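# Move the sheet stack from green belt to roller conveyor

## Task

Lift the pile of sheets from the green belt and set it on the roller conveyor so it stays there as a single pile, then finish with neither hand in contact with the sheets.

## Robot and tools

Robot: two arms, left_arm (on the +y side) and right_arm, each ending in a four-digit robotic hand (index, middle, ring, thumb) with 16 motors. right_arm carries a right hand, left_arm a mirrored left hand. Nominal base positions in the scene frame: left_arm (-0.043, +0.239, 0) m, right_arm (+0.052, -0.274, 0) m, both facing nearly along +x. A camera stand sits behind the arms. Objects may occasionally get a small external nudge.

Scene frame: origin at table-top height, halfway between the nominal bases; +z up, +x forward over the table, +y toward left_arm. Image left/right does not match arm names. Reported end_effector_position (metres) and end_effector_quat_wxyz are in this frame and may be off by a few cm, more at long reach.

Hand point axes (right hand): +z runs along straight fingers toward the tips; +y points out of the palm face (palm surface at y = -0.062); +x runs across the palm away from the thumb. On the left hand +x points toward the thumb instead. Straight fingertips end about 0.139 m beyond the knuckles at z = -0.017, i.e. near z = +0.12. A rigid mast sticks out from the wrist on the palm side (x +0.05 to +0.10, z -0.16 to -0.11, up to y = +0.06; x sign flips on the left hand) and can collide. Fingertips have rubber caps; the rest is hard plastic.

Tool execute_actions(actions, cameras). actions is a list of up to 15 actions; each action is a table of up to 15 rows, one row per 1/30 s control step; if fewer than 15 rows, the final row is held for the remaining steps, so each action lasts 0.5 s. Each row is one flat list of 48 numbers, all in [-1, 1], covering both arms even when only one moves:
1-6: left_arm dx, dy, dz, rx, ry, rz
7-22: left hand's 16 hinge goals
23-24: left current_limit, speed
25-30: right_arm dx, dy, dz, rx, ry, rz
31-46: right hand's 16 hinge goals
47-48: right current_limit, speed.
Arm numbers are an offset, not a pose: they are measured in the axes of that arm's own Hand target, from the Hand target as it stood when the action began. Every row in the action is relative to that same starting target, not to the previous row. A new action starts from the updated target, so sending the same offset again moves further. Scale: 1.0 = 0.6 m for dx/dy/dz and 180 degrees for the rotation vector rx, ry, rz. All zeros re-requests the current target. The controller limits commanded orientation to within 40 degrees of the measured one and favours position if it cannot achieve both; the hand often stops short of the target (gravity, friction, extra load sag especially), so send the remaining distance as a further offset; command somewhat higher when carrying weight. Tiny moves may not start. To release a push, command the target back past the hand point. If the wrist passes near the first joint's axis, small moves can swing the whole arm.

Hand numbers (absolute goals, not offsets), order for each hand: index_mcp, index_abd, index_pip, index_dip, middle_mcp, middle_abd, middle_pip, middle_dip, ring_mcp, ring_abd, ring_pip, ring_dip, thumb_cmc, thumb_axl, thumb_mcp, thumb_ipl. Each maps linearly between its stops; bracket is degrees at +1 and -1, then the straight value. Fingers: _mcp (-18, +128; +0.75), _abd (-60, +60; +0.00), _pip (-29, +108; +0.58), _dip (-21, +117; +0.70); lower numbers curl toward the palm. thumb_cmc (-20, +120; +0.71) lower swings the thumb in front of the palm; thumb_axl (-27, +140; +0.68) rolls it; thumb_mcp (-69, +109; +0.23) and thumb_ipl (-77, +108; +0.17) bend it. A zero is a real goal; to keep a hand unchanged, resend its hand_goal, hand_current_limit and hand_speed. current_limit maps -1..+1 to 0..550 mA (minimum 11 mA); speed sets goal slew at (speed+1)/2 of 8.5 rad/s. Initial values: current_limit +0.4, speed -0.6; last written values persist. A finger squeezes only while its goal lies beyond the object surface.

cameras: list of names (cam_head_left, cam_head_right, cam_high, cam_left_wrist, cam_right_wrist, all 672x504), ["all"], or []. Default: all images for an empty actions list, none otherwise. Unknown names invalidate the call.

Results: Hand target (commanded pose after clipping, the base for next offsets), end-effector pose, joint positions/velocities/torques (torques include arm weight; joints 3 and 4 wrap at ±28 N m), hand_goal, hand_measured, hand_current_ma, hand_state per motor (moving, goal, blocked, overload), hand_current_limit, hand_speed, motor temperatures, MOTOR HOT or OVER-TEMPERATURE FAULT lines. An empty actions call shows fields normally omitted.

zoom_image(camera, region=[x0,y0,x1,y1]) enlarges part of that camera's latest image, at most 504x504 px, origin top-left. read_manual(section="licences") only returns licence text. finished_scene(scene=1) ends the scene irreversibly.

Avoid: dropping the stack or releasing it while moving, knocking anything off the table, hitting fixed or heavy parts hard, letting the two hands collide or grip each other. Hand motors drawing 495 mA or more for 5 s shut off for 10 s; at 100 °C an arm's joints drop it for 30-60 s, so avoid long loaded holds or pushing into unreachable poses. During an arm stop, new hand commands are discarded.

Each tool is called after "Request:" as name(argument=value, ...), one argument or row to a line, values as JSON.

## Session

Request:
execute_actions(
  actions=[],
)

Scene clock: 0.00 s.
left_arm: end_effector_position=(+0.7007, +0.2010, +0.3188) hand_goal=(+0.754, +0.000, +0.576, +0.696, +0.754, +0.000, +0.576, +0.696, +0.754, +0.000, +0.576, +0.696, +0.714, +0.678, +0.226, +0.168) hand_measured=(+0.754, +0.000, +0.576, +0.696, +0.754, +0.000, +0.576, +0.696, +0.754, +0.000, +0.576, +0.696, +0.714, +0.678, +0.226, +0.168) hand_current_ma=(+0, +0, +0, +0, +0, +0, +0, +0, +0, +0, +0, +0, +0, +0, +0, +0) hand_state=(goal, goal, goal, goal, goal, goal, goal, goal, goal, goal, goal, goal, goal, goal, goal, goal) hand_current_limit=0.40 hand_speed=-0.60 end_effector_quat_wxyz=(+0.167, +0.958, -0.120, +0.200) | right_arm: end_effector_position=(+0.5226, -0.2174, +0.3699) hand_goal=(+0.754, +0.000, +0.576, +0.696, +0.754, +0.000, +0.576, +0.696, +0.754, +0.000, +0.576, +0.696, +0.714, +0.678, +0.226, +0.168) hand_measured=(+0.754, +0.000, +0.576, +0.696, +0.754, +0.000, +0.576, +0.696, +0.754, +0.000, +0.576, +0.696, +0.714, +0.678, +0.226, +0.168) hand_current_ma=(+0, +0, +0, +0, +0, +0, +0, +0, +0, +0, +0, +0, +0, +0, +0, +0) hand_state=(goal, goal, goal, goal, goal, goal, goal, goal, goal, goal, goal, goal, goal, goal, goal, goal) hand_current_limit=0.40 hand_speed=-0.60 end_effector_quat_wxyz=(+0.043, +0.874, +0.466, +0.135)
Joint positions: left_arm=[0.14 2.255 2.59 -1.589 0.429 1.905] | right_arm=[0.299 1.311 1.524 -1.502 0.034 0.889]
Joint velocities: within noise
Joint torques (N m): no reading
Motor temperatures (°C): left_arm=[23 21 21 19 19 20] | right_arm=[23 22 21 20 21 19]
Heat: left arm: hottest waist 23 °C; right arm: hottest waist 23 °C.
Hand target: left_arm +0.7003, +0.2009, +0.3416; +0.161, +0.954, -0.124, +0.223 | right_arm +0.5263, -0.2162, +0.3837; +0.046, +0.872, +0.464, +0.150

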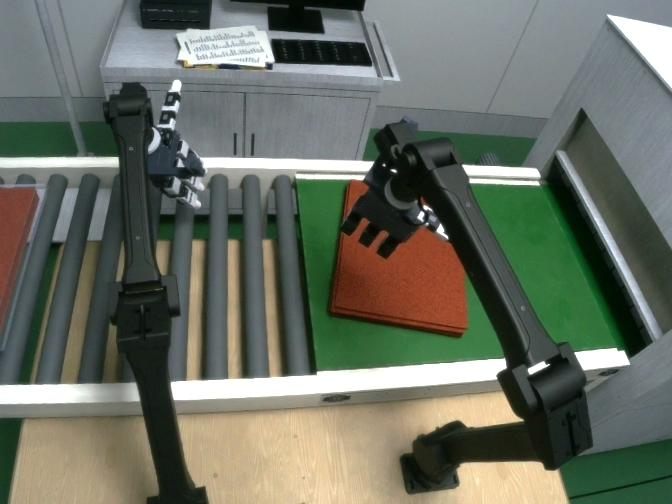

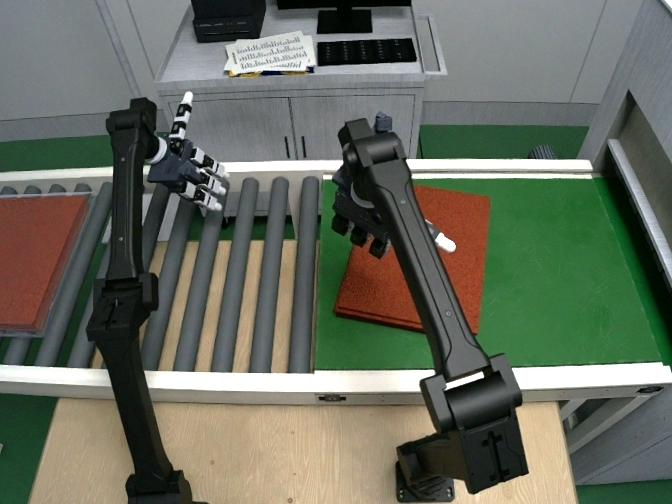

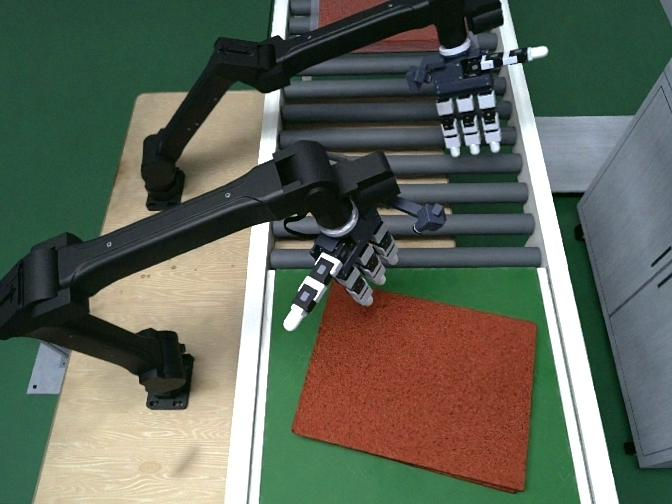

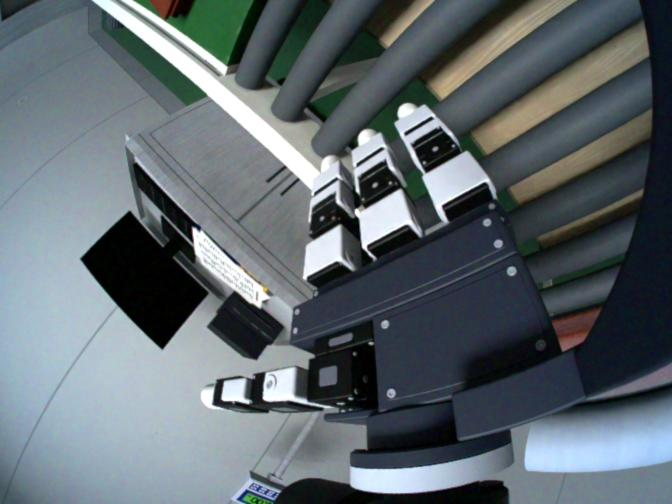

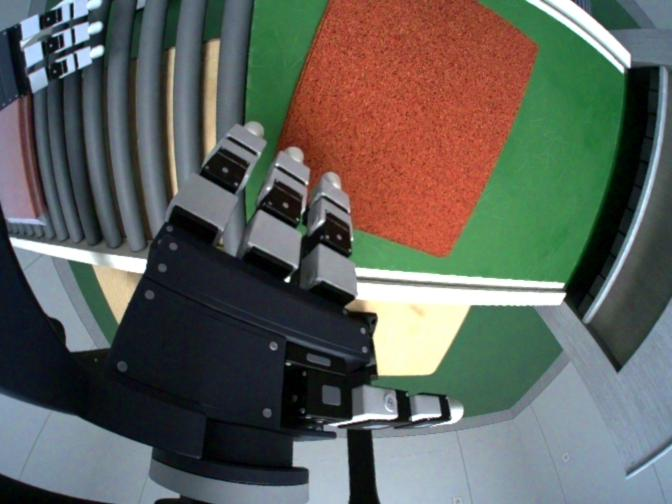

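Request:
zoom_image(
  camera="cam_high",
  region=[240, 200, 640, 504],
)

Request:
zoom_image(
  camera="cam_head_left",
  region=[270, 150, 640, 400],
)

Request:
zoom_image(
  camera="cam_high",
  region=[260, 360, 560, 504],
)

Request:
zoom_image(
  camera="cam_head_right",
  region=[0, 150, 500, 420],
)

Scaled by 1.260.

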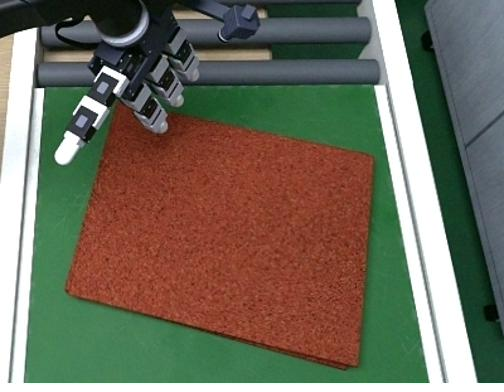

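Scaled by 1.362.

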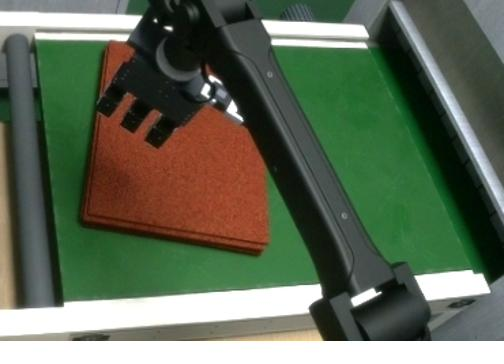

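Scaled by 1.680.

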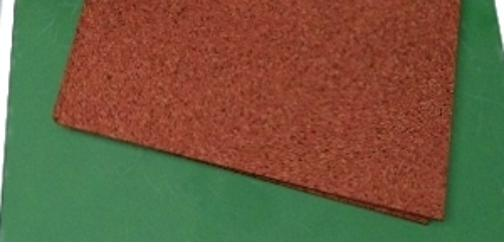

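Scaled by 1.008.

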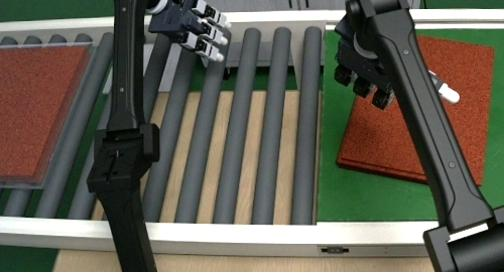

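Request:
execute_actions(
  actions=[
    [[0,0,0,0,0,0,0.754,0,0.576,0.696,0.754,0,0.576,0.696,0.754,0,0.576,0.696,0.714,0.678,0.226,0.168,0.4,-0.6,-0.093,0.033,-0.06,0.0293,0.009,-0.1705,0.754,0,0.576,0.696,0.754,0,0.576,0.696,0.754,0,0.576,0.696,0.714,0.678,0.226,0.168,0.4,-0.6],[0,0,0,0,0,0,0.754,0,0.576,0.696,0.754,0,0.576,0.696,0.754,0,0.576,0.696,0.714,0.678,0.226,0.168,0.4,-0.6,-0.187,0.066,-0.119,0.0293,0.009,-0.1705,0.754,0,0.576,0.696,0.754,0,0.576,0.696,0.754,0,0.576,0.696,0.714,0.678,0.226,0.168,0.4,-0.6]],
    [[0,0,0,0,0,0,0.754,0,0.576,0.696,0.754,0,0.576,0.696,0.754,0,0.576,0.696,0.714,0.678,0.226,0.168,0.4,-0.6,0,0,0,0.0293,0.009,-0.1705,0.754,0,0.576,0.696,0.754,0,0.576,0.696,0.754,0,0.576,0.696,0.714,0.678,0.226,0.168,0.4,-0.6]],
  ],
)

Scene clock: 38.60 s.
left_arm: end_effector_position=(+0.7007, +0.2010, +0.3188) hand_goal=(+0.754, +0.000, +0.576, +0.696, +0.754, +0.000, +0.576, +0.696, +0.754, +0.000, +0.576, +0.696, +0.714, +0.678, +0.226, +0.168) hand_measured=(+0.754, +0.000, +0.576, +0.696, +0.754, +0.000, +0.576, +0.696, +0.754, +0.000, +0.576, +0.696, +0.714, +0.678, +0.224, +0.168) hand_current_ma=(+0, +0, +0, +0, +0, +0, +0, +0, +0, +0, +0, +0, +0, +0, +0, +0) hand_state=(goal, goal, goal, goal, goal, goal, goal, goal, goal, goal, goal, goal, goal, goal, goal, goal) hand_current_limit=0.40 hand_speed=-0.60 end_effector_quat_wxyz=(+0.167, +0.958, -0.120, +0.200) | right_arm: end_effector_position=(+0.4734, -0.3319, +0.4221) hand_goal=(+0.754, +0.000, +0.576, +0.696, +0.754, +0.000, +0.576, +0.696, +0.754, +0.000, +0.576, +0.696, +0.714, +0.678, +0.226, +0.168) hand_measured=(+0.754, +0.000, +0.576, +0.696, +0.754, +0.000, +0.576, +0.696, +0.754, +0.000, +0.576, +0.696, +0.716, +0.678, +0.224, +0.168) hand_current_ma=(+0, +0, +0, +0, +0, +0, +0, +0, +0, +0, +0, +0, +1, +0, -2, +0) hand_state=(goal, goal, goal, goal, goal, goal, goal, goal, goal, goal, goal, goal, goal, goal, goal, goal) hand_current_limit=0.40 hand_speed=-0.60 end_effector_quat_wxyz=(+0.093, +0.520, +0.841, +0.114)
Joint positions: left_arm=[0.14 2.255 2.59 -1.589 0.429 1.905] | right_arm=[-0.305 1.149 1.499 -1.681 -0.174 -0.743]
Joint torques (N m): left_arm=[0.62 -21.07 9.07 1.28 0.76 -0.05] | right_arm=[-4.31 -5.95 11.69 0.32 -0.39 -0.07]
Motor temperatures (°C): left_arm=[23 30 27 19 20 20] | right_arm=[23 23 26 20 21 19]
Heat: left arm: hottest shoulder 30 °C; right arm: hottest elbow 26 °C.
Hand target: left_arm +0.7003, +0.2009, +0.3416; +0.161, +0.954, -0.124, +0.223 | right_arm +0.4773, -0.3352, +0.4356; +0.027, +0.509, +0.856, +0.088
Off the commanded pose: left_arm 0.023 m, 3 deg | right_arm 0.014 m, 8 deg.
joint sent to its limit (right arm) — joint 4 (wrist pitch), lower limit. The joint targets are off in orientation, not in position.

Request:
execute_actions(
  actions=[
    [[0,0,0,0,0,0,0.754,0,0.576,0.696,0.754,0,0.576,0.696,0.754,0,0.576,0.696,0.714,0.678,0.226,0.168,0.4,-0.6,-0.147,-0.131,0.125,0.0293,0.009,-0.1705,0.754,0,0.576,0.696,0.754,0,0.576,0.696,0.754,0,0.576,0.696,0.714,0.678,0.226,0.168,0.4,-0.6]],
    [[0,0,0,0,0,0,0.754,0,0.576,0.696,0.754,0,0.576,0.696,0.754,0,0.576,0.696,0.714,0.678,0.226,0.168,0.4,-0.6,0,0,0,0.0293,0.009,-0.1705,0.754,0,0.576,0.696,0.754,0,0.576,0.696,0.754,0,0.576,0.696,0.714,0.678,0.226,0.168,0.4,-0.6]],
  ],
  cameras=["all"],
)

Scene clock: 45.00 s.
left_arm: end_effector_position=(+0.7007, +0.2010, +0.3188) hand_goal=(+0.754, +0.000, +0.576, +0.696, +0.754, +0.000, +0.576, +0.696, +0.754, +0.000, +0.576, +0.696, +0.714, +0.678, +0.226, +0.168) hand_measured=(+0.754, +0.000, +0.576, +0.696, +0.754, +0.000, +0.576, +0.696, +0.754, +0.000, +0.576, +0.696, +0.714, +0.678, +0.224, +0.168) hand_current_ma=(+0, +0, +0, +0, +0, +0, +0, +0, +0, +0, +0, +0, +0, +0, +0, +0) hand_state=(goal, goal, goal, goal, goal, goal, goal, goal, goal, goal, goal, goal, goal, goal, goal, goal) hand_current_limit=0.40 hand_speed=-0.60 end_effector_quat_wxyz=(+0.167, +0.958, -0.120, +0.200) | right_arm: end_effector_position=(+0.4499, -0.4348, +0.3276) hand_goal=(+0.754, +0.000, +0.576, +0.696, +0.754, +0.000, +0.576, +0.696, +0.754, +0.000, +0.576, +0.696, +0.714, +0.678, +0.226, +0.168) hand_measured=(+0.754, +0.000, +0.576, +0.696, +0.754, +0.000, +0.576, +0.696, +0.754, +0.000, +0.576, +0.696, +0.716, +0.678, +0.224, +0.168) hand_current_ma=(+0, +0, +0, +0, +0, +0, +0, +0, +0, +0, +0, +0, +1, +0, -2, +0) hand_state=(goal, goal, goal, goal, goal, goal, goal, goal, goal, goal, goal, goal, goal, goal, goal, goal) hand_current_limit=0.40 hand_speed=-0.60 end_effector_quat_wxyz=(+0.021, +0.036, +0.999, -0.010)
Joint positions: left_arm=[0.14 2.255 2.59 -1.589 0.429 1.905] | right_arm=[-0.589 1.477 1.639 -1.686 -0.005 -2.084]
Joint torques (N m): left_arm=[0.67 -21.13 9.07 1.31 0.75 -0.06] | right_arm=[-2.84 -9.52 13.68 0.02 -0.08 -0.05]
Heat: left arm: hottest shoulder 30 °C; right arm: hottest elbow 27 °C.
Hand target: left_arm +0.7003, +0.2009, +0.3416; +0.161, +0.954, -0.124, +0.223 | right_arm +0.4617, -0.4399, +0.3441; +0.000, -0.001, +1.000, +0.000
Off the commanded pose: left_arm 0.023 m, 3 deg | right_arm 0.021 m, 5 deg.
joint sent to its limit (right arm) — joint 4 (wrist pitch), lower limit; joint 6 (wrist roll), lower limit. The joint targets are off in orientation, not in position.

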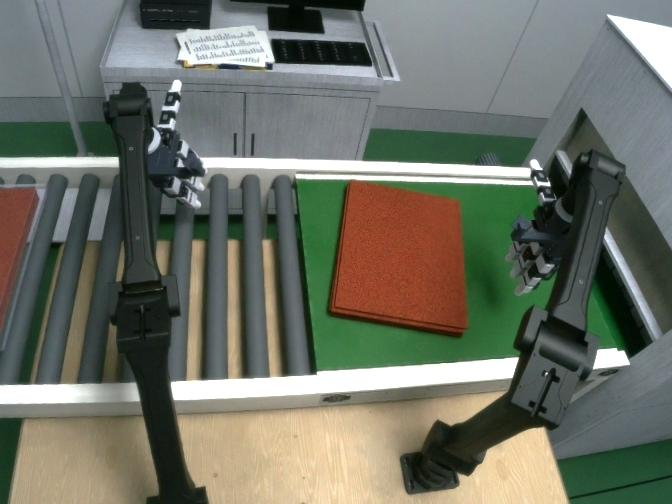

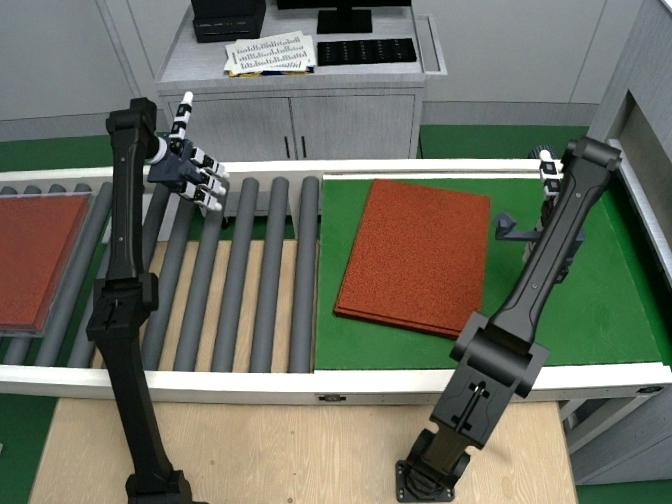

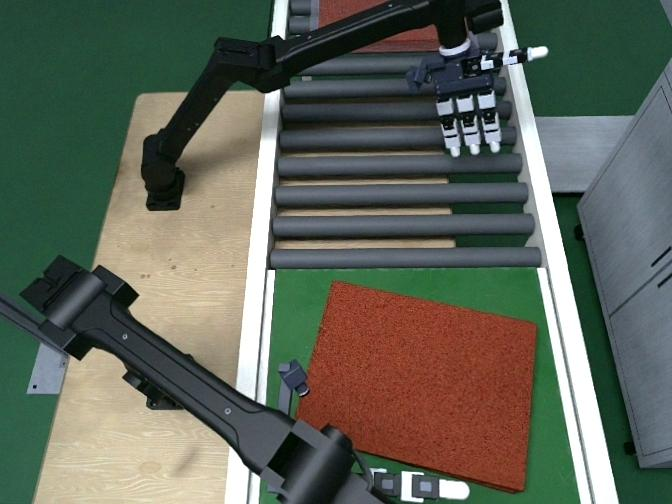

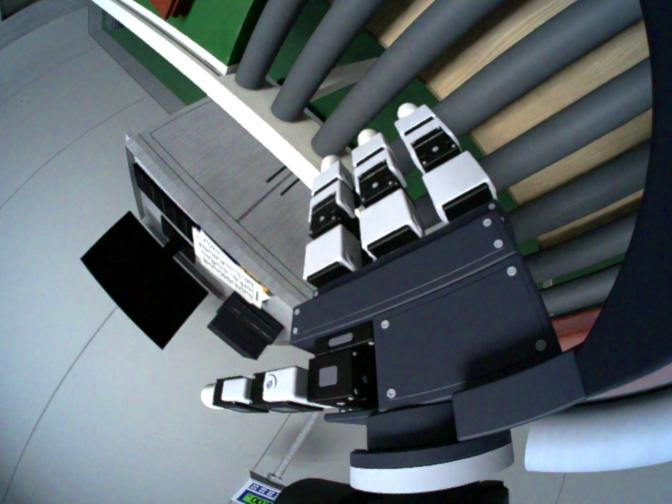

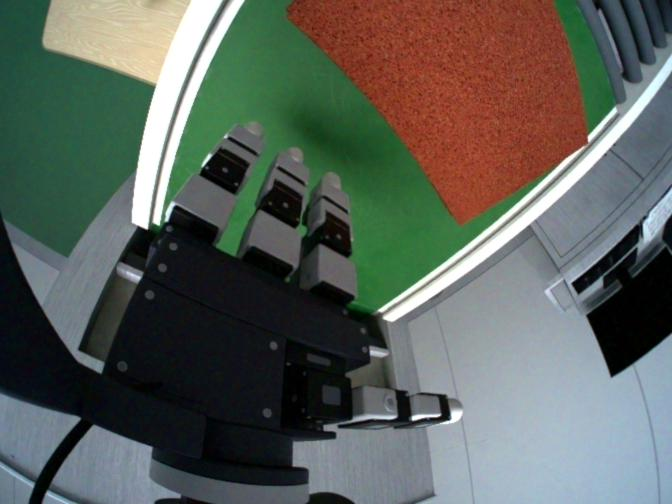

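Request:
execute_actions(
  actions=[
    [[0,0,0,0,0,0,0.754,0,0.576,0.696,0.754,0,0.576,0.696,0.754,0,0.576,0.696,0.714,0.678,0.226,0.168,0.4,-0.6,-0.117,-0.075,0.017,0,0,0,0.754,0,0.576,0.696,0.754,0,0.576,0.696,0.754,0,0.576,0.696,0.714,0.678,0.226,0.168,0.4,-0.6]],
    [[0,0,0,0,0,0,0.754,0,0.576,0.696,0.754,0,0.576,0.696,0.754,0,0.576,0.696,0.714,0.678,0.226,0.168,0.4,-0.6,-0.117,-0.075,0.017,0,0,0.078,0.754,0,0.576,0.696,0.754,0,0.576,0.696,0.754,0,0.576,0.696,0.714,0.678,0.226,0.168,0.4,-0.6]],
  ],
  cameras=["cam_head_left","cam_high","cam_right_wrist"],
)

Scene clock: 71.40 s.
left_arm: end_effector_position=(+0.7007, +0.2010, +0.3188) hand_goal=(+0.754, +0.000, +0.576, +0.696, +0.754, +0.000, +0.576, +0.696, +0.754, +0.000, +0.576, +0.696, +0.714, +0.678, +0.226, +0.168) hand_measured=(+0.754, +0.000, +0.576, +0.696, +0.754, +0.000, +0.576, +0.696, +0.754, +0.000, +0.576, +0.696, +0.714, +0.678, +0.224, +0.168) hand_current_ma=(+0, +0, +0, +0, +0, +0, +0, +0, +0, +0, +0, +0, +0, +0, +0, +0) hand_state=(goal, goal, goal, goal, goal, goal, goal, goal, goal, goal, goal, goal, goal, goal, goal, goal) hand_current_limit=0.40 hand_speed=-0.60 end_effector_quat_wxyz=(+0.167, +0.958, -0.120, +0.200) | right_arm: end_effector_position=(+0.5919, -0.5220, +0.3042) hand_goal=(+0.754, +0.000, +0.576, +0.696, +0.754, +0.000, +0.576, +0.696, +0.754, +0.000, +0.576, +0.696, +0.714, +0.678, +0.226, +0.168) hand_measured=(+0.754, +0.000, +0.576, +0.696, +0.752, +0.000, +0.576, +0.696, +0.752, +0.000, +0.576, +0.696, +0.714, +0.678, +0.224, +0.168) hand_current_ma=(+0, +0, +0, +0, +0, +0, +0, +0, +0, +0, +0, +0, +0, +0, -3, +0) hand_state=(goal, goal, goal, goal, goal, goal, goal, goal, goal, goal, goal, goal, goal, goal, goal, goal) hand_current_limit=0.40 hand_speed=-0.60 end_effector_quat_wxyz=(+0.044, +0.123, +0.991, -0.009)
Joint positions: left_arm=[0.14 2.255 2.59 -1.589 0.429 1.905] | right_arm=[-0.589 1.87 2.073 -1.686 -0.023 -1.908]
Joint torques (N m): left_arm=[0.56 -21.19 9.07 1.32 0.75 -0.06] | right_arm=[-3.72 -15.38 13.61 0.16 -0.29 0.1]
Motor temperatures (°C): left_arm=[23 33 30 19 21 20] | right_arm=[23 23 33 20 21 19]
Heat: left arm: hottest shoulder 33 °C; right arm: hottest elbow 33 °C.
Hand target: left_arm +0.7003, +0.2009, +0.3416; +0.161, +0.954, -0.124, +0.223 | right_arm +0.6022, -0.5298, +0.3237; +0.000, +0.122, +0.993, +0.000
Off the commanded pose: left_arm 0.023 m, 3 deg | right_arm 0.023 m, 5 deg.
joint sent to its limit (right arm) — joint 4 (wrist pitch), lower limit. The joint targets are off in orientation, not in position.
Images, in order (width x height): cam_head_left 672x504, cam_high 672x504, cam_right_wrist 672x504.

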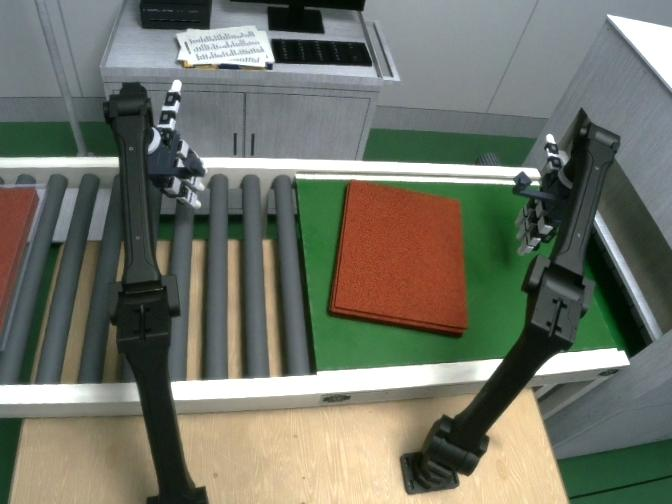

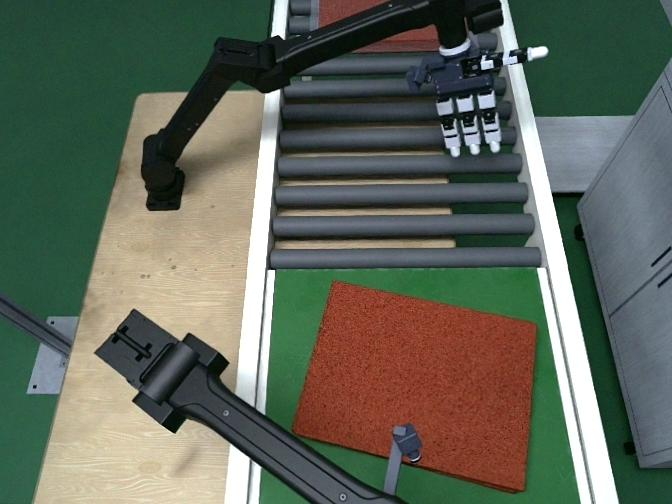

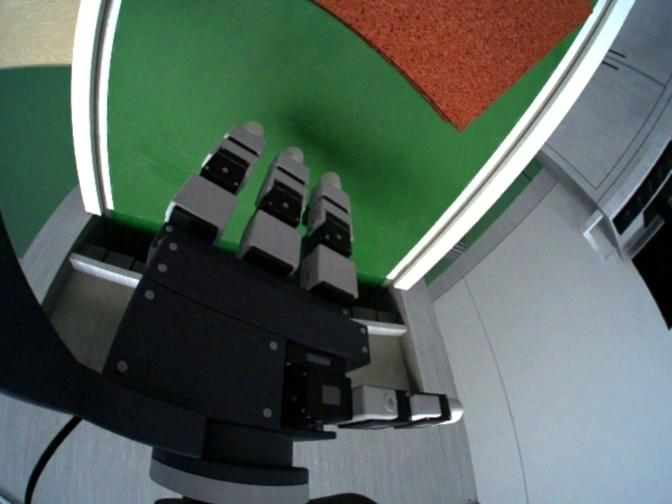

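Request:
execute_actions(
  actions=[
    [[0,0,0,0,0,0,0.754,0,0.576,0.696,0.754,0,0.576,0.696,0.754,0,0.576,0.696,0.714,0.678,0.226,0.168,0.4,-0.6,-0.03,0,0.08,0,0,0,0.754,0,0.576,0.696,0.754,0,0.576,0.696,0.754,0,0.576,0.696,0.714,0.678,0.226,0.168,0.4,-0.6]],
  ],
  cameras=["cam_head_left","cam_head_right","cam_right_wrist"],
)

Scene clock: 74.53 s.
left_arm: end_effector_position=(+0.7007, +0.2010, +0.3188) hand_goal=(+0.754, +0.000, +0.576, +0.696, +0.754, +0.000, +0.576, +0.696, +0.754, +0.000, +0.576, +0.696, +0.714, +0.678, +0.226, +0.168) hand_measured=(+0.754, +0.000, +0.576, +0.696, +0.754, +0.000, +0.576, +0.696, +0.754, +0.000, +0.576, +0.696, +0.714, +0.678, +0.224, +0.168) hand_current_ma=(+0, +0, +0, +0, +0, +0, +0, +0, +0, +0, +0, +0, +0, +0, +0, +0) hand_state=(goal, goal, goal, goal, goal, goal, goal, goal, goal, goal, goal, goal, goal, goal, goal, goal) hand_current_limit=0.40 hand_speed=-0.60 end_effector_quat_wxyz=(+0.167, +0.958, -0.120, +0.200) | right_arm: end_effector_position=(+0.6078, -0.5323, +0.2545) hand_goal=(+0.754, +0.000, +0.576, +0.696, +0.754, +0.000, +0.576, +0.696, +0.754, +0.000, +0.576, +0.696, +0.714, +0.678, +0.226, +0.168) hand_measured=(+0.754, +0.000, +0.576, +0.696, +0.752, +0.000, +0.576, +0.696, +0.752, +0.000, +0.576, +0.696, +0.714, +0.678, +0.224, +0.168) hand_current_ma=(+0, +0, +0, +0, +0, +0, +0, +0, +0, +0, +0, +0, +0, +0, -3, +0) hand_state=(goal, goal, goal, goal, goal, goal, goal, goal, goal, goal, goal, goal, goal, goal, goal, goal) hand_current_limit=0.40 hand_speed=-0.60 end_effector_quat_wxyz=(+0.007, +0.125, +0.992, +0.004)
Joint positions: left_arm=[0.14 2.255 2.59 -1.589 0.429 1.905] | right_arm=[-0.586 1.969 2.094 -1.686 -0.013 -1.902]
Joint torques (N m): left_arm=[0.62 -21.01 9.11 1.29 0.75 -0.06] | right_arm=[-2.73 -16.5 13.18 0.01 -0.11 0.13]
Heat: left arm: hottest shoulder 33 °C; right arm: hottest elbow 33 °C.
Hand target: left_arm +0.7003, +0.2009, +0.3416; +0.161, +0.954, -0.124, +0.223 | right_arm +0.6197, -0.5340, +0.2757; +0.000, +0.122, +0.993, +0.000
Off the commanded pose: left_arm 0.023 m, 3 deg | right_arm 0.024 m, 1 deg.
joint sent to its limit (right arm) — joint 4 (wrist pitch), lower limit. The joint targets are off in orientation, not in position.
Images, in order (width x height): cam_head_left 672x504, cam_head_right 672x504, cam_right_wrist 672x504.

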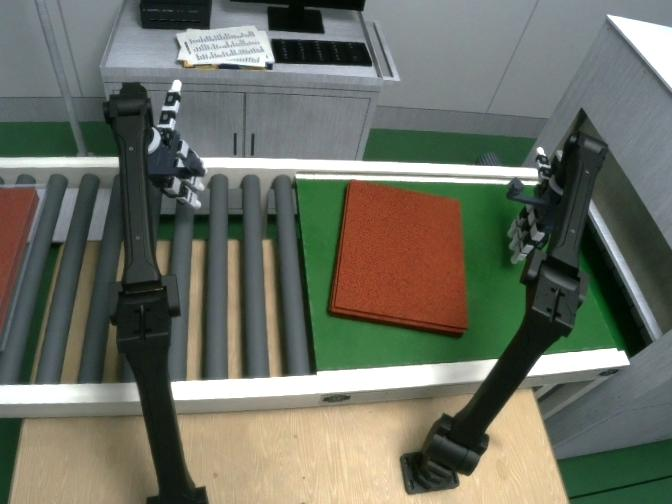

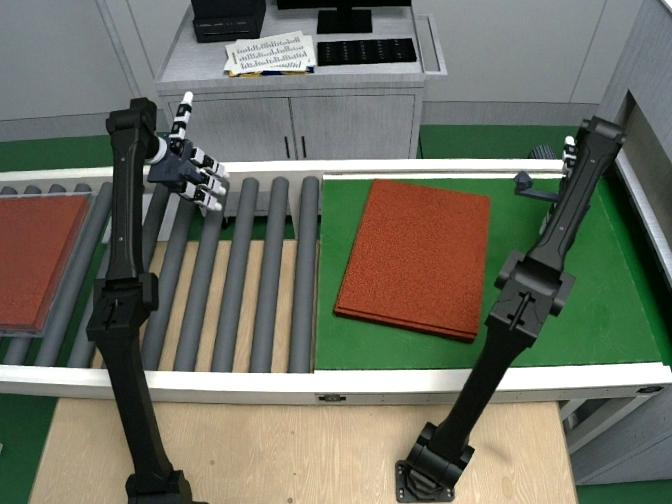

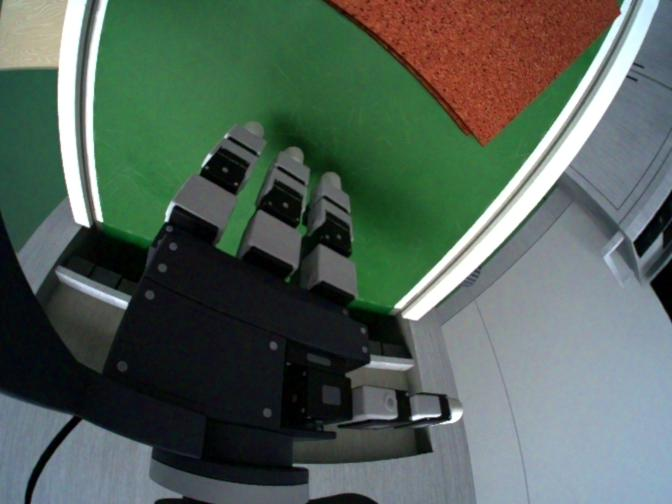

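Request:
execute_actions(
  actions=[
    [[0,0,0,0,0,0,0.754,0,0.576,0.696,0.754,0,0.576,0.696,0.754,0,0.576,0.696,0.714,0.678,0.226,0.168,0.4,-0.6,-0.01,0,0.06,0,0,0,0.754,0,0.576,0.696,0.754,0,0.576,0.696,0.754,0,0.576,0.696,0.714,0.678,0.226,0.168,0.4,-0.6]],
  ],
  cameras=["cam_head_left","cam_right_wrist"],
)

Request:
zoom_image(
  camera="cam_head_left",
  region=[420, 140, 640, 400],
)

Scene clock: 77.80 s.
left_arm: end_effector_position=(+0.7007, +0.2010, +0.3188) hand_goal=(+0.754, +0.000, +0.576, +0.696, +0.754, +0.000, +0.576, +0.696, +0.754, +0.000, +0.576, +0.696, +0.714, +0.678, +0.226, +0.168) hand_measured=(+0.754, +0.000, +0.576, +0.696, +0.754, +0.000, +0.576, +0.696, +0.754, +0.000, +0.576, +0.696, +0.714, +0.678, +0.224, +0.168) hand_current_ma=(+0, +0, +0, +0, +0, +0, +0, +0, +0, +0, +0, +0, +0, +0, +0, +0) hand_state=(goal, goal, goal, goal, goal, goal, goal, goal, goal, goal, goal, goal, goal, goal, goal, goal) hand_current_limit=0.40 hand_speed=-0.60 end_effector_quat_wxyz=(+0.167, +0.958, -0.120, +0.200) | right_arm: end_effector_position=(+0.6130, -0.5325, +0.2265) hand_goal=(+0.754, +0.000, +0.576, +0.696, +0.754, +0.000, +0.576, +0.696, +0.754, +0.000, +0.576, +0.696, +0.714, +0.678, +0.226, +0.168) hand_measured=(+0.754, +0.000, +0.576, +0.696, +0.752, +0.000, +0.576, +0.696, +0.752, +0.000, +0.576, +0.696, +0.714, +0.678, +0.224, +0.168) hand_current_ma=(+0, +0, +0, +0, +0, +0, +0, +0, +0, +0, +0, +0, +0, +0, -3, +0) hand_state=(goal, goal, goal, goal, goal, goal, goal, goal, goal, goal, goal, goal, goal, goal, goal, goal) hand_current_limit=0.40 hand_speed=-0.60 end_effector_quat_wxyz=(-0.016, +0.121, +0.992, +0.010)
Joint positions: left_arm=[0.14 2.255 2.59 -1.589 0.429 1.905] | right_arm=[-0.579 2.015 2.094 -1.686 -0.004 -1.902]
Joint torques (N m): left_arm=[0.67 -21.07 9.05 1.32 0.76 -0.05] | right_arm=[-2.9 -16.44 12.83 -0.12 -0.08 0.11]
Heat: left arm: hottest shoulder 34 °C; right arm: hottest elbow 33 °C.
Hand target: left_arm +0.7003, +0.2009, +0.3416; +0.161, +0.954, -0.124, +0.223 | right_arm +0.6255, -0.5355, +0.2397; +0.000, +0.122, +0.993, +0.000
Off the commanded pose: left_arm 0.023 m, 3 deg | right_arm 0.018 m, 2 deg.
joint sent to its limit (right arm) — joint 4 (wrist pitch), lower limit. The joint targets still meet the commanded pose.
Images, in order (width x height): cam_head_left 672x504, cam_right_wrist 672x504.

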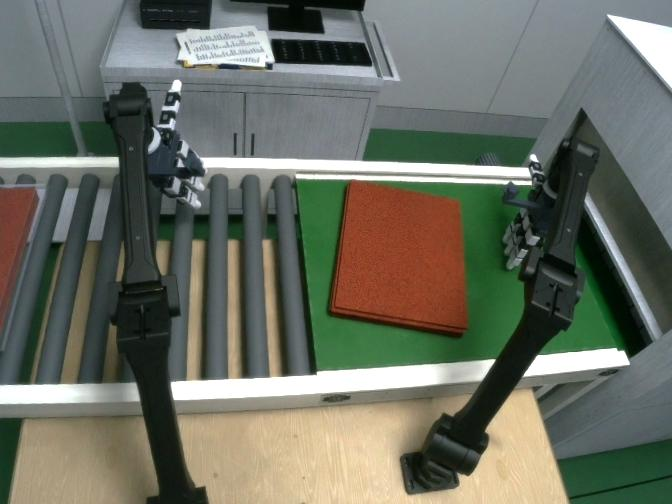

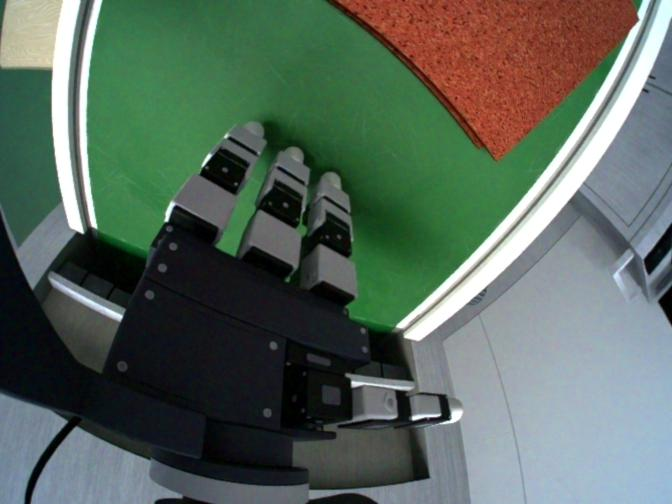

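Scaled by 1.938.

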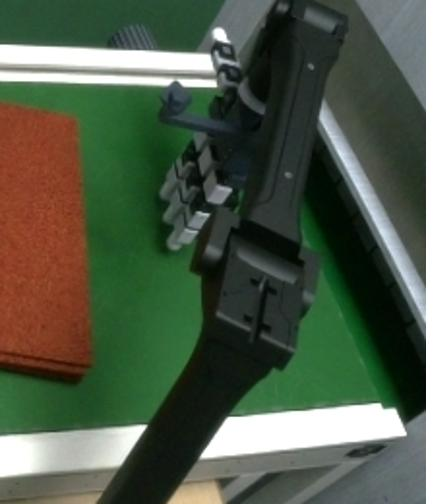

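Request:
execute_actions(
  actions=[
    [[0,0,0,0,0,0,0.754,0,0.576,0.696,0.754,0,0.576,0.696,0.754,0,0.576,0.696,0.714,0.678,0.226,0.168,0.4,-0.6,0,0,0.05,0,0,0,0.754,0,0.576,0.696,0.754,0,0.576,0.696,0.754,0,0.576,0.696,0.714,0.678,0.226,0.168,0.4,-0.6]],
  ],
  cameras=["cam_head_left","cam_right_wrist"],
)

Request:
zoom_image(
  camera="cam_right_wrist",
  region=[200, 80, 400, 280],
)

Scene clock: 81.77 s.
left_arm: end_effector_position=(+0.7007, +0.2010, +0.3188) hand_goal=(+0.754, +0.000, +0.576, +0.696, +0.754, +0.000, +0.576, +0.696, +0.754, +0.000, +0.576, +0.696, +0.714, +0.678, +0.226, +0.168) hand_measured=(+0.754, +0.000, +0.576, +0.696, +0.754, +0.000, +0.576, +0.696, +0.754, +0.000, +0.576, +0.696, +0.714, +0.678, +0.224, +0.168) hand_current_ma=(+0, +0, +0, +0, +0, +0, +0, +0, +0, +0, +0, +0, +0, +0, +0, +0) hand_state=(goal, goal, goal, goal, goal, goal, goal, goal, goal, goal, goal, goal, goal, goal, goal, goal) hand_current_limit=0.40 hand_speed=-0.60 end_effector_quat_wxyz=(+0.167, +0.958, -0.120, +0.200) | right_arm: end_effector_position=(+0.6217, -0.5382, +0.2171) hand_goal=(+0.754, +0.000, +0.576, +0.696, +0.754, +0.000, +0.576, +0.696, +0.754, +0.000, +0.576, +0.696, +0.714, +0.678, +0.226, +0.168) hand_measured=(+0.754, +0.000, +0.576, +0.696, +0.752, +0.000, +0.576, +0.696, +0.752, +0.000, +0.576, +0.696, +0.714, +0.678, +0.224, +0.168) hand_current_ma=(+0, +0, +0, +0, +0, +0, +0, +0, +0, +0, +0, +0, +0, +0, -3, +0) hand_state=(goal, goal, goal, goal, goal, goal, goal, goal, goal, goal, goal, goal, goal, goal, goal, goal) hand_current_limit=0.40 hand_speed=-0.60 end_effector_quat_wxyz=(+0.002, +0.121, +0.993, +0.001)
Joint positions: left_arm=[0.14 2.255 2.59 -1.589 0.429 1.905] | right_arm=[-0.579 2.015 2.071 -1.623 -0.003 -1.902]
Joint torques (N m): left_arm=[0.62 -21.13 9.07 1.29 0.75 -0.05] | right_arm=[-2.67 -16.91 8.17 0.54 -0.08 0.09]
Heat: left arm: hottest shoulder 34 °C; right arm: hottest elbow 34 °C.
Hand target: left_arm +0.7003, +0.2009, +0.3416; +0.161, +0.954, -0.124, +0.223 | right_arm +0.6256, -0.5355, +0.2096; +0.000, +0.122, +0.993, +0.000
Off the commanded pose: left_arm 0.023 m, 3 deg | right_arm 0.009 m, 0 deg.
Images, in order (width x height): cam_head_left 672x504, cam_right_wrist 672x504.

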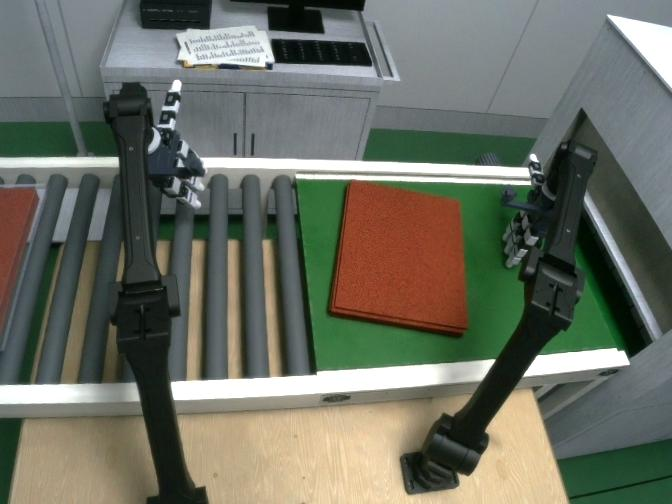

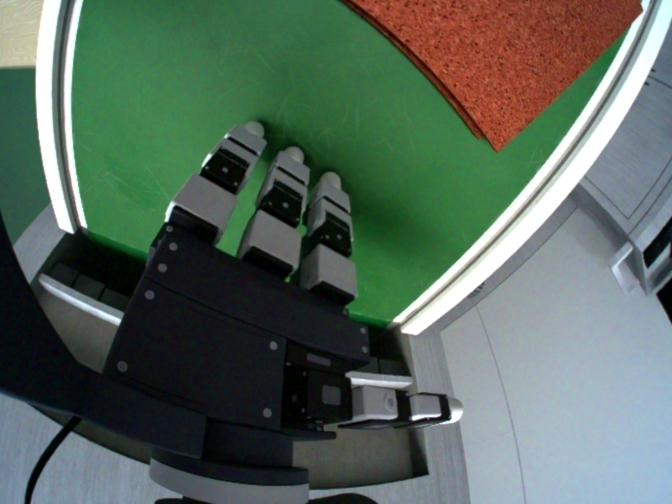

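Scaled by 2.520 from the camera's 672x504 image, which has a finer 960x720 frame.

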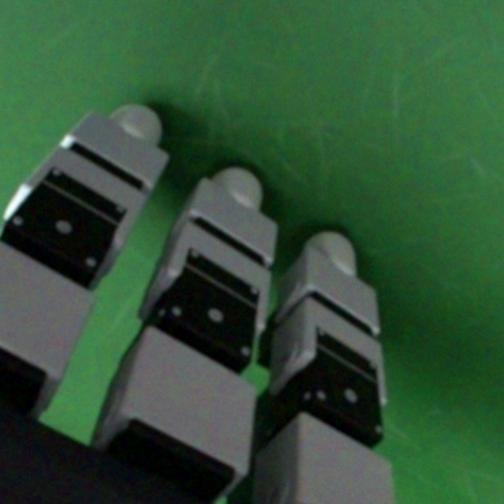

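Request:
execute_actions(
  actions=[
    [[0,0,0,0,0,0,0.754,0,0.576,0.696,0.754,0,0.576,0.696,0.754,0,0.576,0.696,0.714,0.678,0.226,0.168,0.4,-0.6,0,0,-0.055,0,0,0,1,0,0.314,0.696,1,0,0.314,0.696,1,0,0.314,0.696,0.714,0.678,0.226,0.168,0.74,-0.6]],
    [[0,0,0,0,0,0,0.754,0,0.576,0.696,0.754,0,0.576,0.696,0.754,0,0.576,0.696,0.714,0.678,0.226,0.168,0.4,-0.6,-0.093,0.04,0,0,0,-0.055,1,0,0.314,0.696,1,0,0.314,0.696,1,0,0.314,0.696,0.714,0.678,0.226,0.168,0.74,-0.6]],
  ],
  cameras=["cam_head_left","cam_right_wrist"],
)

Request:
zoom_image(
  camera="cam_head_left",
  region=[420, 140, 640, 400],
)

Scene clock: 114.47 s.
left_arm: end_effector_position=(+0.7007, +0.2010, +0.3188) hand_goal=(+0.754, +0.000, +0.576, +0.696, +0.754, +0.000, +0.576, +0.696, +0.754, +0.000, +0.576, +0.696, +0.714, +0.678, +0.226, +0.168) hand_measured=(+0.754, +0.000, +0.576, +0.696, +0.754, +0.000, +0.576, +0.696, +0.754, +0.000, +0.576, +0.696, +0.714, +0.678, +0.224, +0.168) hand_current_ma=(+0, +0, +0, +0, +0, +0, +0, +0, +0, +0, +0, +0, +0, +0, +0, +0) hand_state=(goal, goal, goal, goal, goal, goal, goal, goal, goal, goal, goal, goal, goal, goal, goal, goal) hand_current_limit=0.40 hand_speed=-0.60 end_effector_quat_wxyz=(+0.167, +0.958, -0.120, +0.200) | right_arm: end_effector_position=(+0.6767, -0.5155, +0.2304) hand_goal=(+1.000, +0.000, +0.314, +0.696, +1.000, +0.000, +0.314, +0.696, +1.000, +0.000, +0.314, +0.696, +0.714, +0.678, +0.226, +0.168) hand_measured=(+0.994, +0.000, +0.316, +0.696, +0.994, +0.000, +0.316, +0.696, +0.994, +0.000, +0.316, +0.696, +0.714, +0.678, +0.222, +0.168) hand_current_ma=(-6, +0, +1, +0, -7, +0, +1, +0, -7, +0, +1, +0, +0, +0, -3, +0) hand_state=(goal, goal, goal, goal, goal, goal, goal, goal, goal, goal, goal, goal, goal, goal, goal, goal) hand_current_limit=0.74 hand_speed=-0.60 end_effector_quat_wxyz=(+0.031, +0.046, +0.998, -0.006)
Joint positions: left_arm=[0.14 2.255 2.59 -1.589 0.429 1.905] | right_arm=[-0.507 2.15 2.326 -1.686 -0.017 -1.98]
Joint torques (N m): left_arm=[0.62 -21.07 9.07 1.31 0.75 -0.06] | right_arm=[-4.19 -17.44 13.67 0.09 -0.17 -0.06]
Heat: left arm: hottest shoulder 36 °C; right arm: hottest elbow 30 °C.
Hand target: left_arm +0.7003, +0.2009, +0.3416; +0.161, +0.954, -0.124, +0.223 | right_arm +0.6854, -0.5257, +0.2427; +0.000, +0.036, +0.999, +0.000
Off the commanded pose: left_arm 0.023 m, 3 deg | right_arm 0.018 m, 4 deg.
joint sent to its limit (right arm) — joint 4 (wrist pitch), lower limit. The joint targets are off in orientation, not in position.
Images, in order (width x height): cam_head_left 672x504, cam_right_wrist 672x504.

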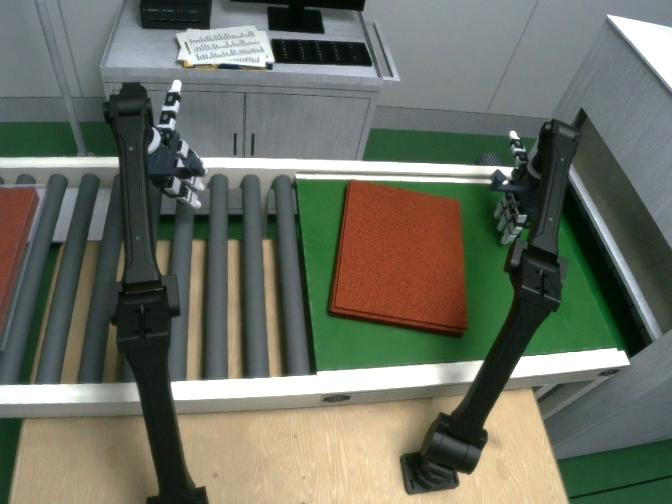

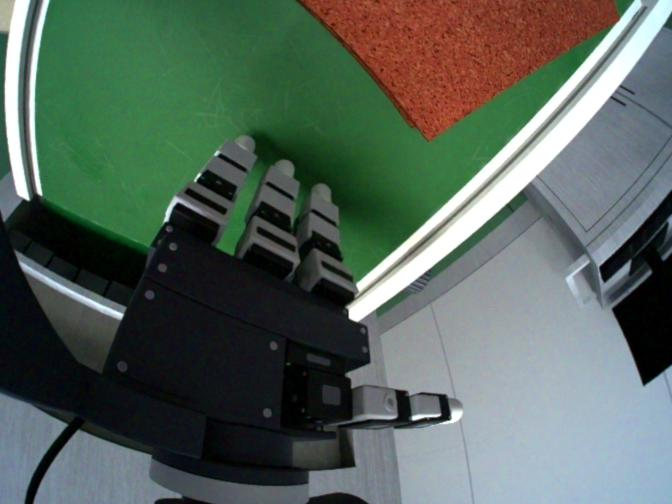

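Scaled by 1.938.

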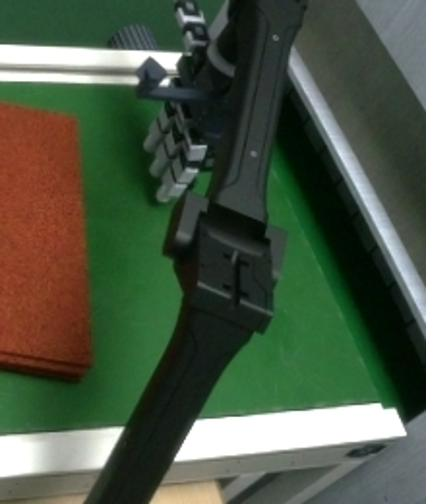

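Request:
execute_actions(
  actions=[
    [[0,0,0,0,0,0,0.754,0,0.576,0.696,0.754,0,0.576,0.696,0.754,0,0.576,0.696,0.714,0.678,0.226,0.168,0.4,-0.6,0,0.07,0.023,0,0,0,1,0,0.314,0.696,1,0,0.314,0.696,1,0,0.314,0.696,0.714,0.678,0.226,0.168,0.74,-0.6]],
    [[0,0,0,0,0,0,0.754,0,0.576,0.696,0.754,0,0.576,0.696,0.754,0,0.576,0.696,0.714,0.678,0.226,0.168,0.4,-0.6,0,0.035,0,0,0,0,1,0,0.314,0.696,1,0,0.314,0.696,1,0,0.314,0.696,0.714,0.678,0.226,0.168,0.74,-0.6]],
  ],
  cameras=["cam_head_left","cam_high","cam_right_wrist"],
)

Request:
zoom_image(
  camera="cam_right_wrist",
  region=[200, 20, 500, 245],
)

Scene clock: 126.23 s.
left_arm: end_effector_position=(+0.7007, +0.2010, +0.3188) hand_goal=(+0.754, +0.000, +0.576, +0.696, +0.754, +0.000, +0.576, +0.696, +0.754, +0.000, +0.576, +0.696, +0.714, +0.678, +0.226, +0.168) hand_measured=(+0.754, +0.000, +0.576, +0.696, +0.754, +0.000, +0.576, +0.696, +0.754, +0.000, +0.576, +0.696, +0.714, +0.678, +0.224, +0.168) hand_current_ma=(+0, +0, +0, +0, +0, +0, +0, +0, +0, +0, +0, +0, +0, +0, +0, +0) hand_state=(goal, goal, goal, goal, goal, goal, goal, goal, goal, goal, goal, goal, goal, goal, goal, goal) hand_current_limit=0.40 hand_speed=-0.60 end_effector_quat_wxyz=(+0.167, +0.958, -0.120, +0.200) | right_arm: end_effector_position=(+0.6915, -0.4683, +0.2178) hand_goal=(+1.000, +0.000, +0.314, +0.696, +1.000, +0.000, +0.314, +0.696, +1.000, +0.000, +0.314, +0.696, +0.714, +0.678, +0.226, +0.168) hand_measured=(+0.994, +0.000, +0.316, +0.696, +0.994, +0.000, +0.316, +0.696, +0.994, +0.000, +0.316, +0.696, +0.714, +0.678, +0.222, +0.168) hand_current_ma=(-6, +0, +1, +0, -7, +0, +1, +0, -7, +0, +1, +0, +0, +0, -3, +0) hand_state=(goal, goal, goal, goal, goal, goal, goal, goal, goal, goal, goal, goal, goal, goal, goal, goal) hand_current_limit=0.74 hand_speed=-0.60 end_effector_quat_wxyz=(+0.014, +0.036, +0.999, -0.002)
Joint positions: left_arm=[0.14 2.255 2.59 -1.589 0.429 1.905] | right_arm=[-0.432 2.15 2.293 -1.686 -0.007 -1.926]
Joint torques (N m): left_arm=[0.62 -21.19 9.1 1.31 0.75 -0.06] | right_arm=[-3.02 -20.31 8.1 0.06 -0.09 0.11]
Heat: left arm: hottest shoulder 36 °C; right arm: hottest elbow 31 °C.
Hand target: left_arm +0.7003, +0.2009, +0.3416; +0.161, +0.954, -0.124, +0.223 | right_arm +0.6900, -0.4629, +0.2291; +0.000, +0.036, +0.999, +0.000
Off the commanded pose: left_arm 0.023 m, 3 deg | right_arm 0.013 m, 2 deg.
joint sent to its limit (right arm) — joint 4 (wrist pitch), lower limit. The joint targets still meet the commanded pose.
Images, in order (width x height): cam_head_left 672x504, cam_high 672x504, cam_right_wrist 672x504.

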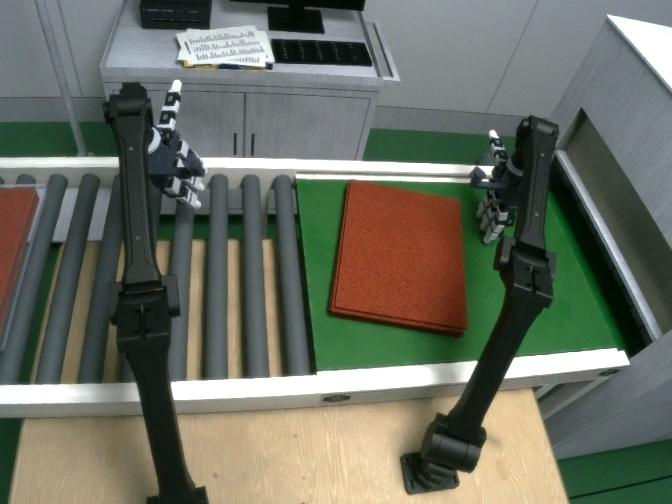

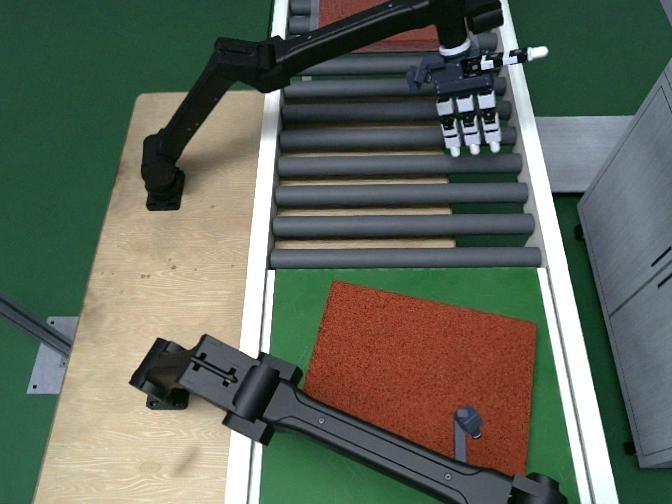

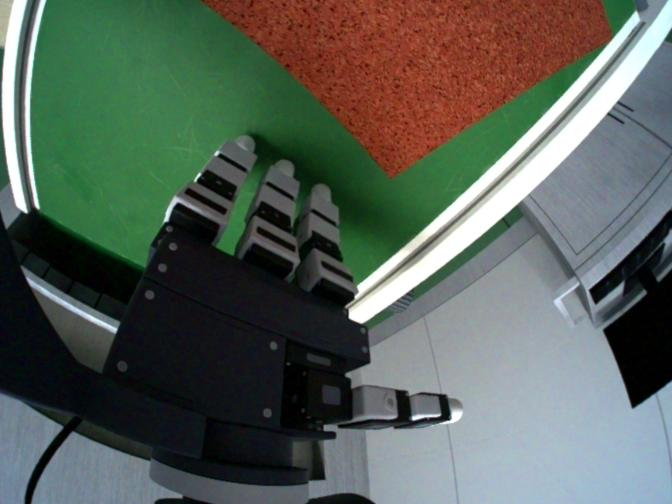

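Scaled by 1.680 from the camera's 672x504 image, which has a finer 960x720 frame.

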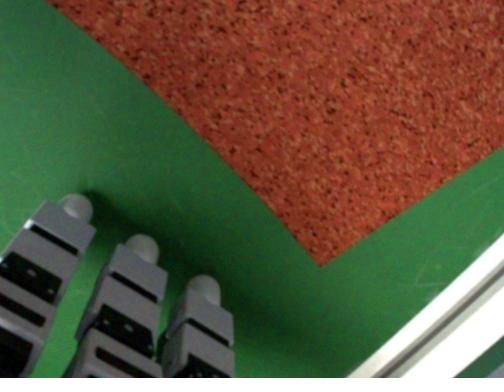

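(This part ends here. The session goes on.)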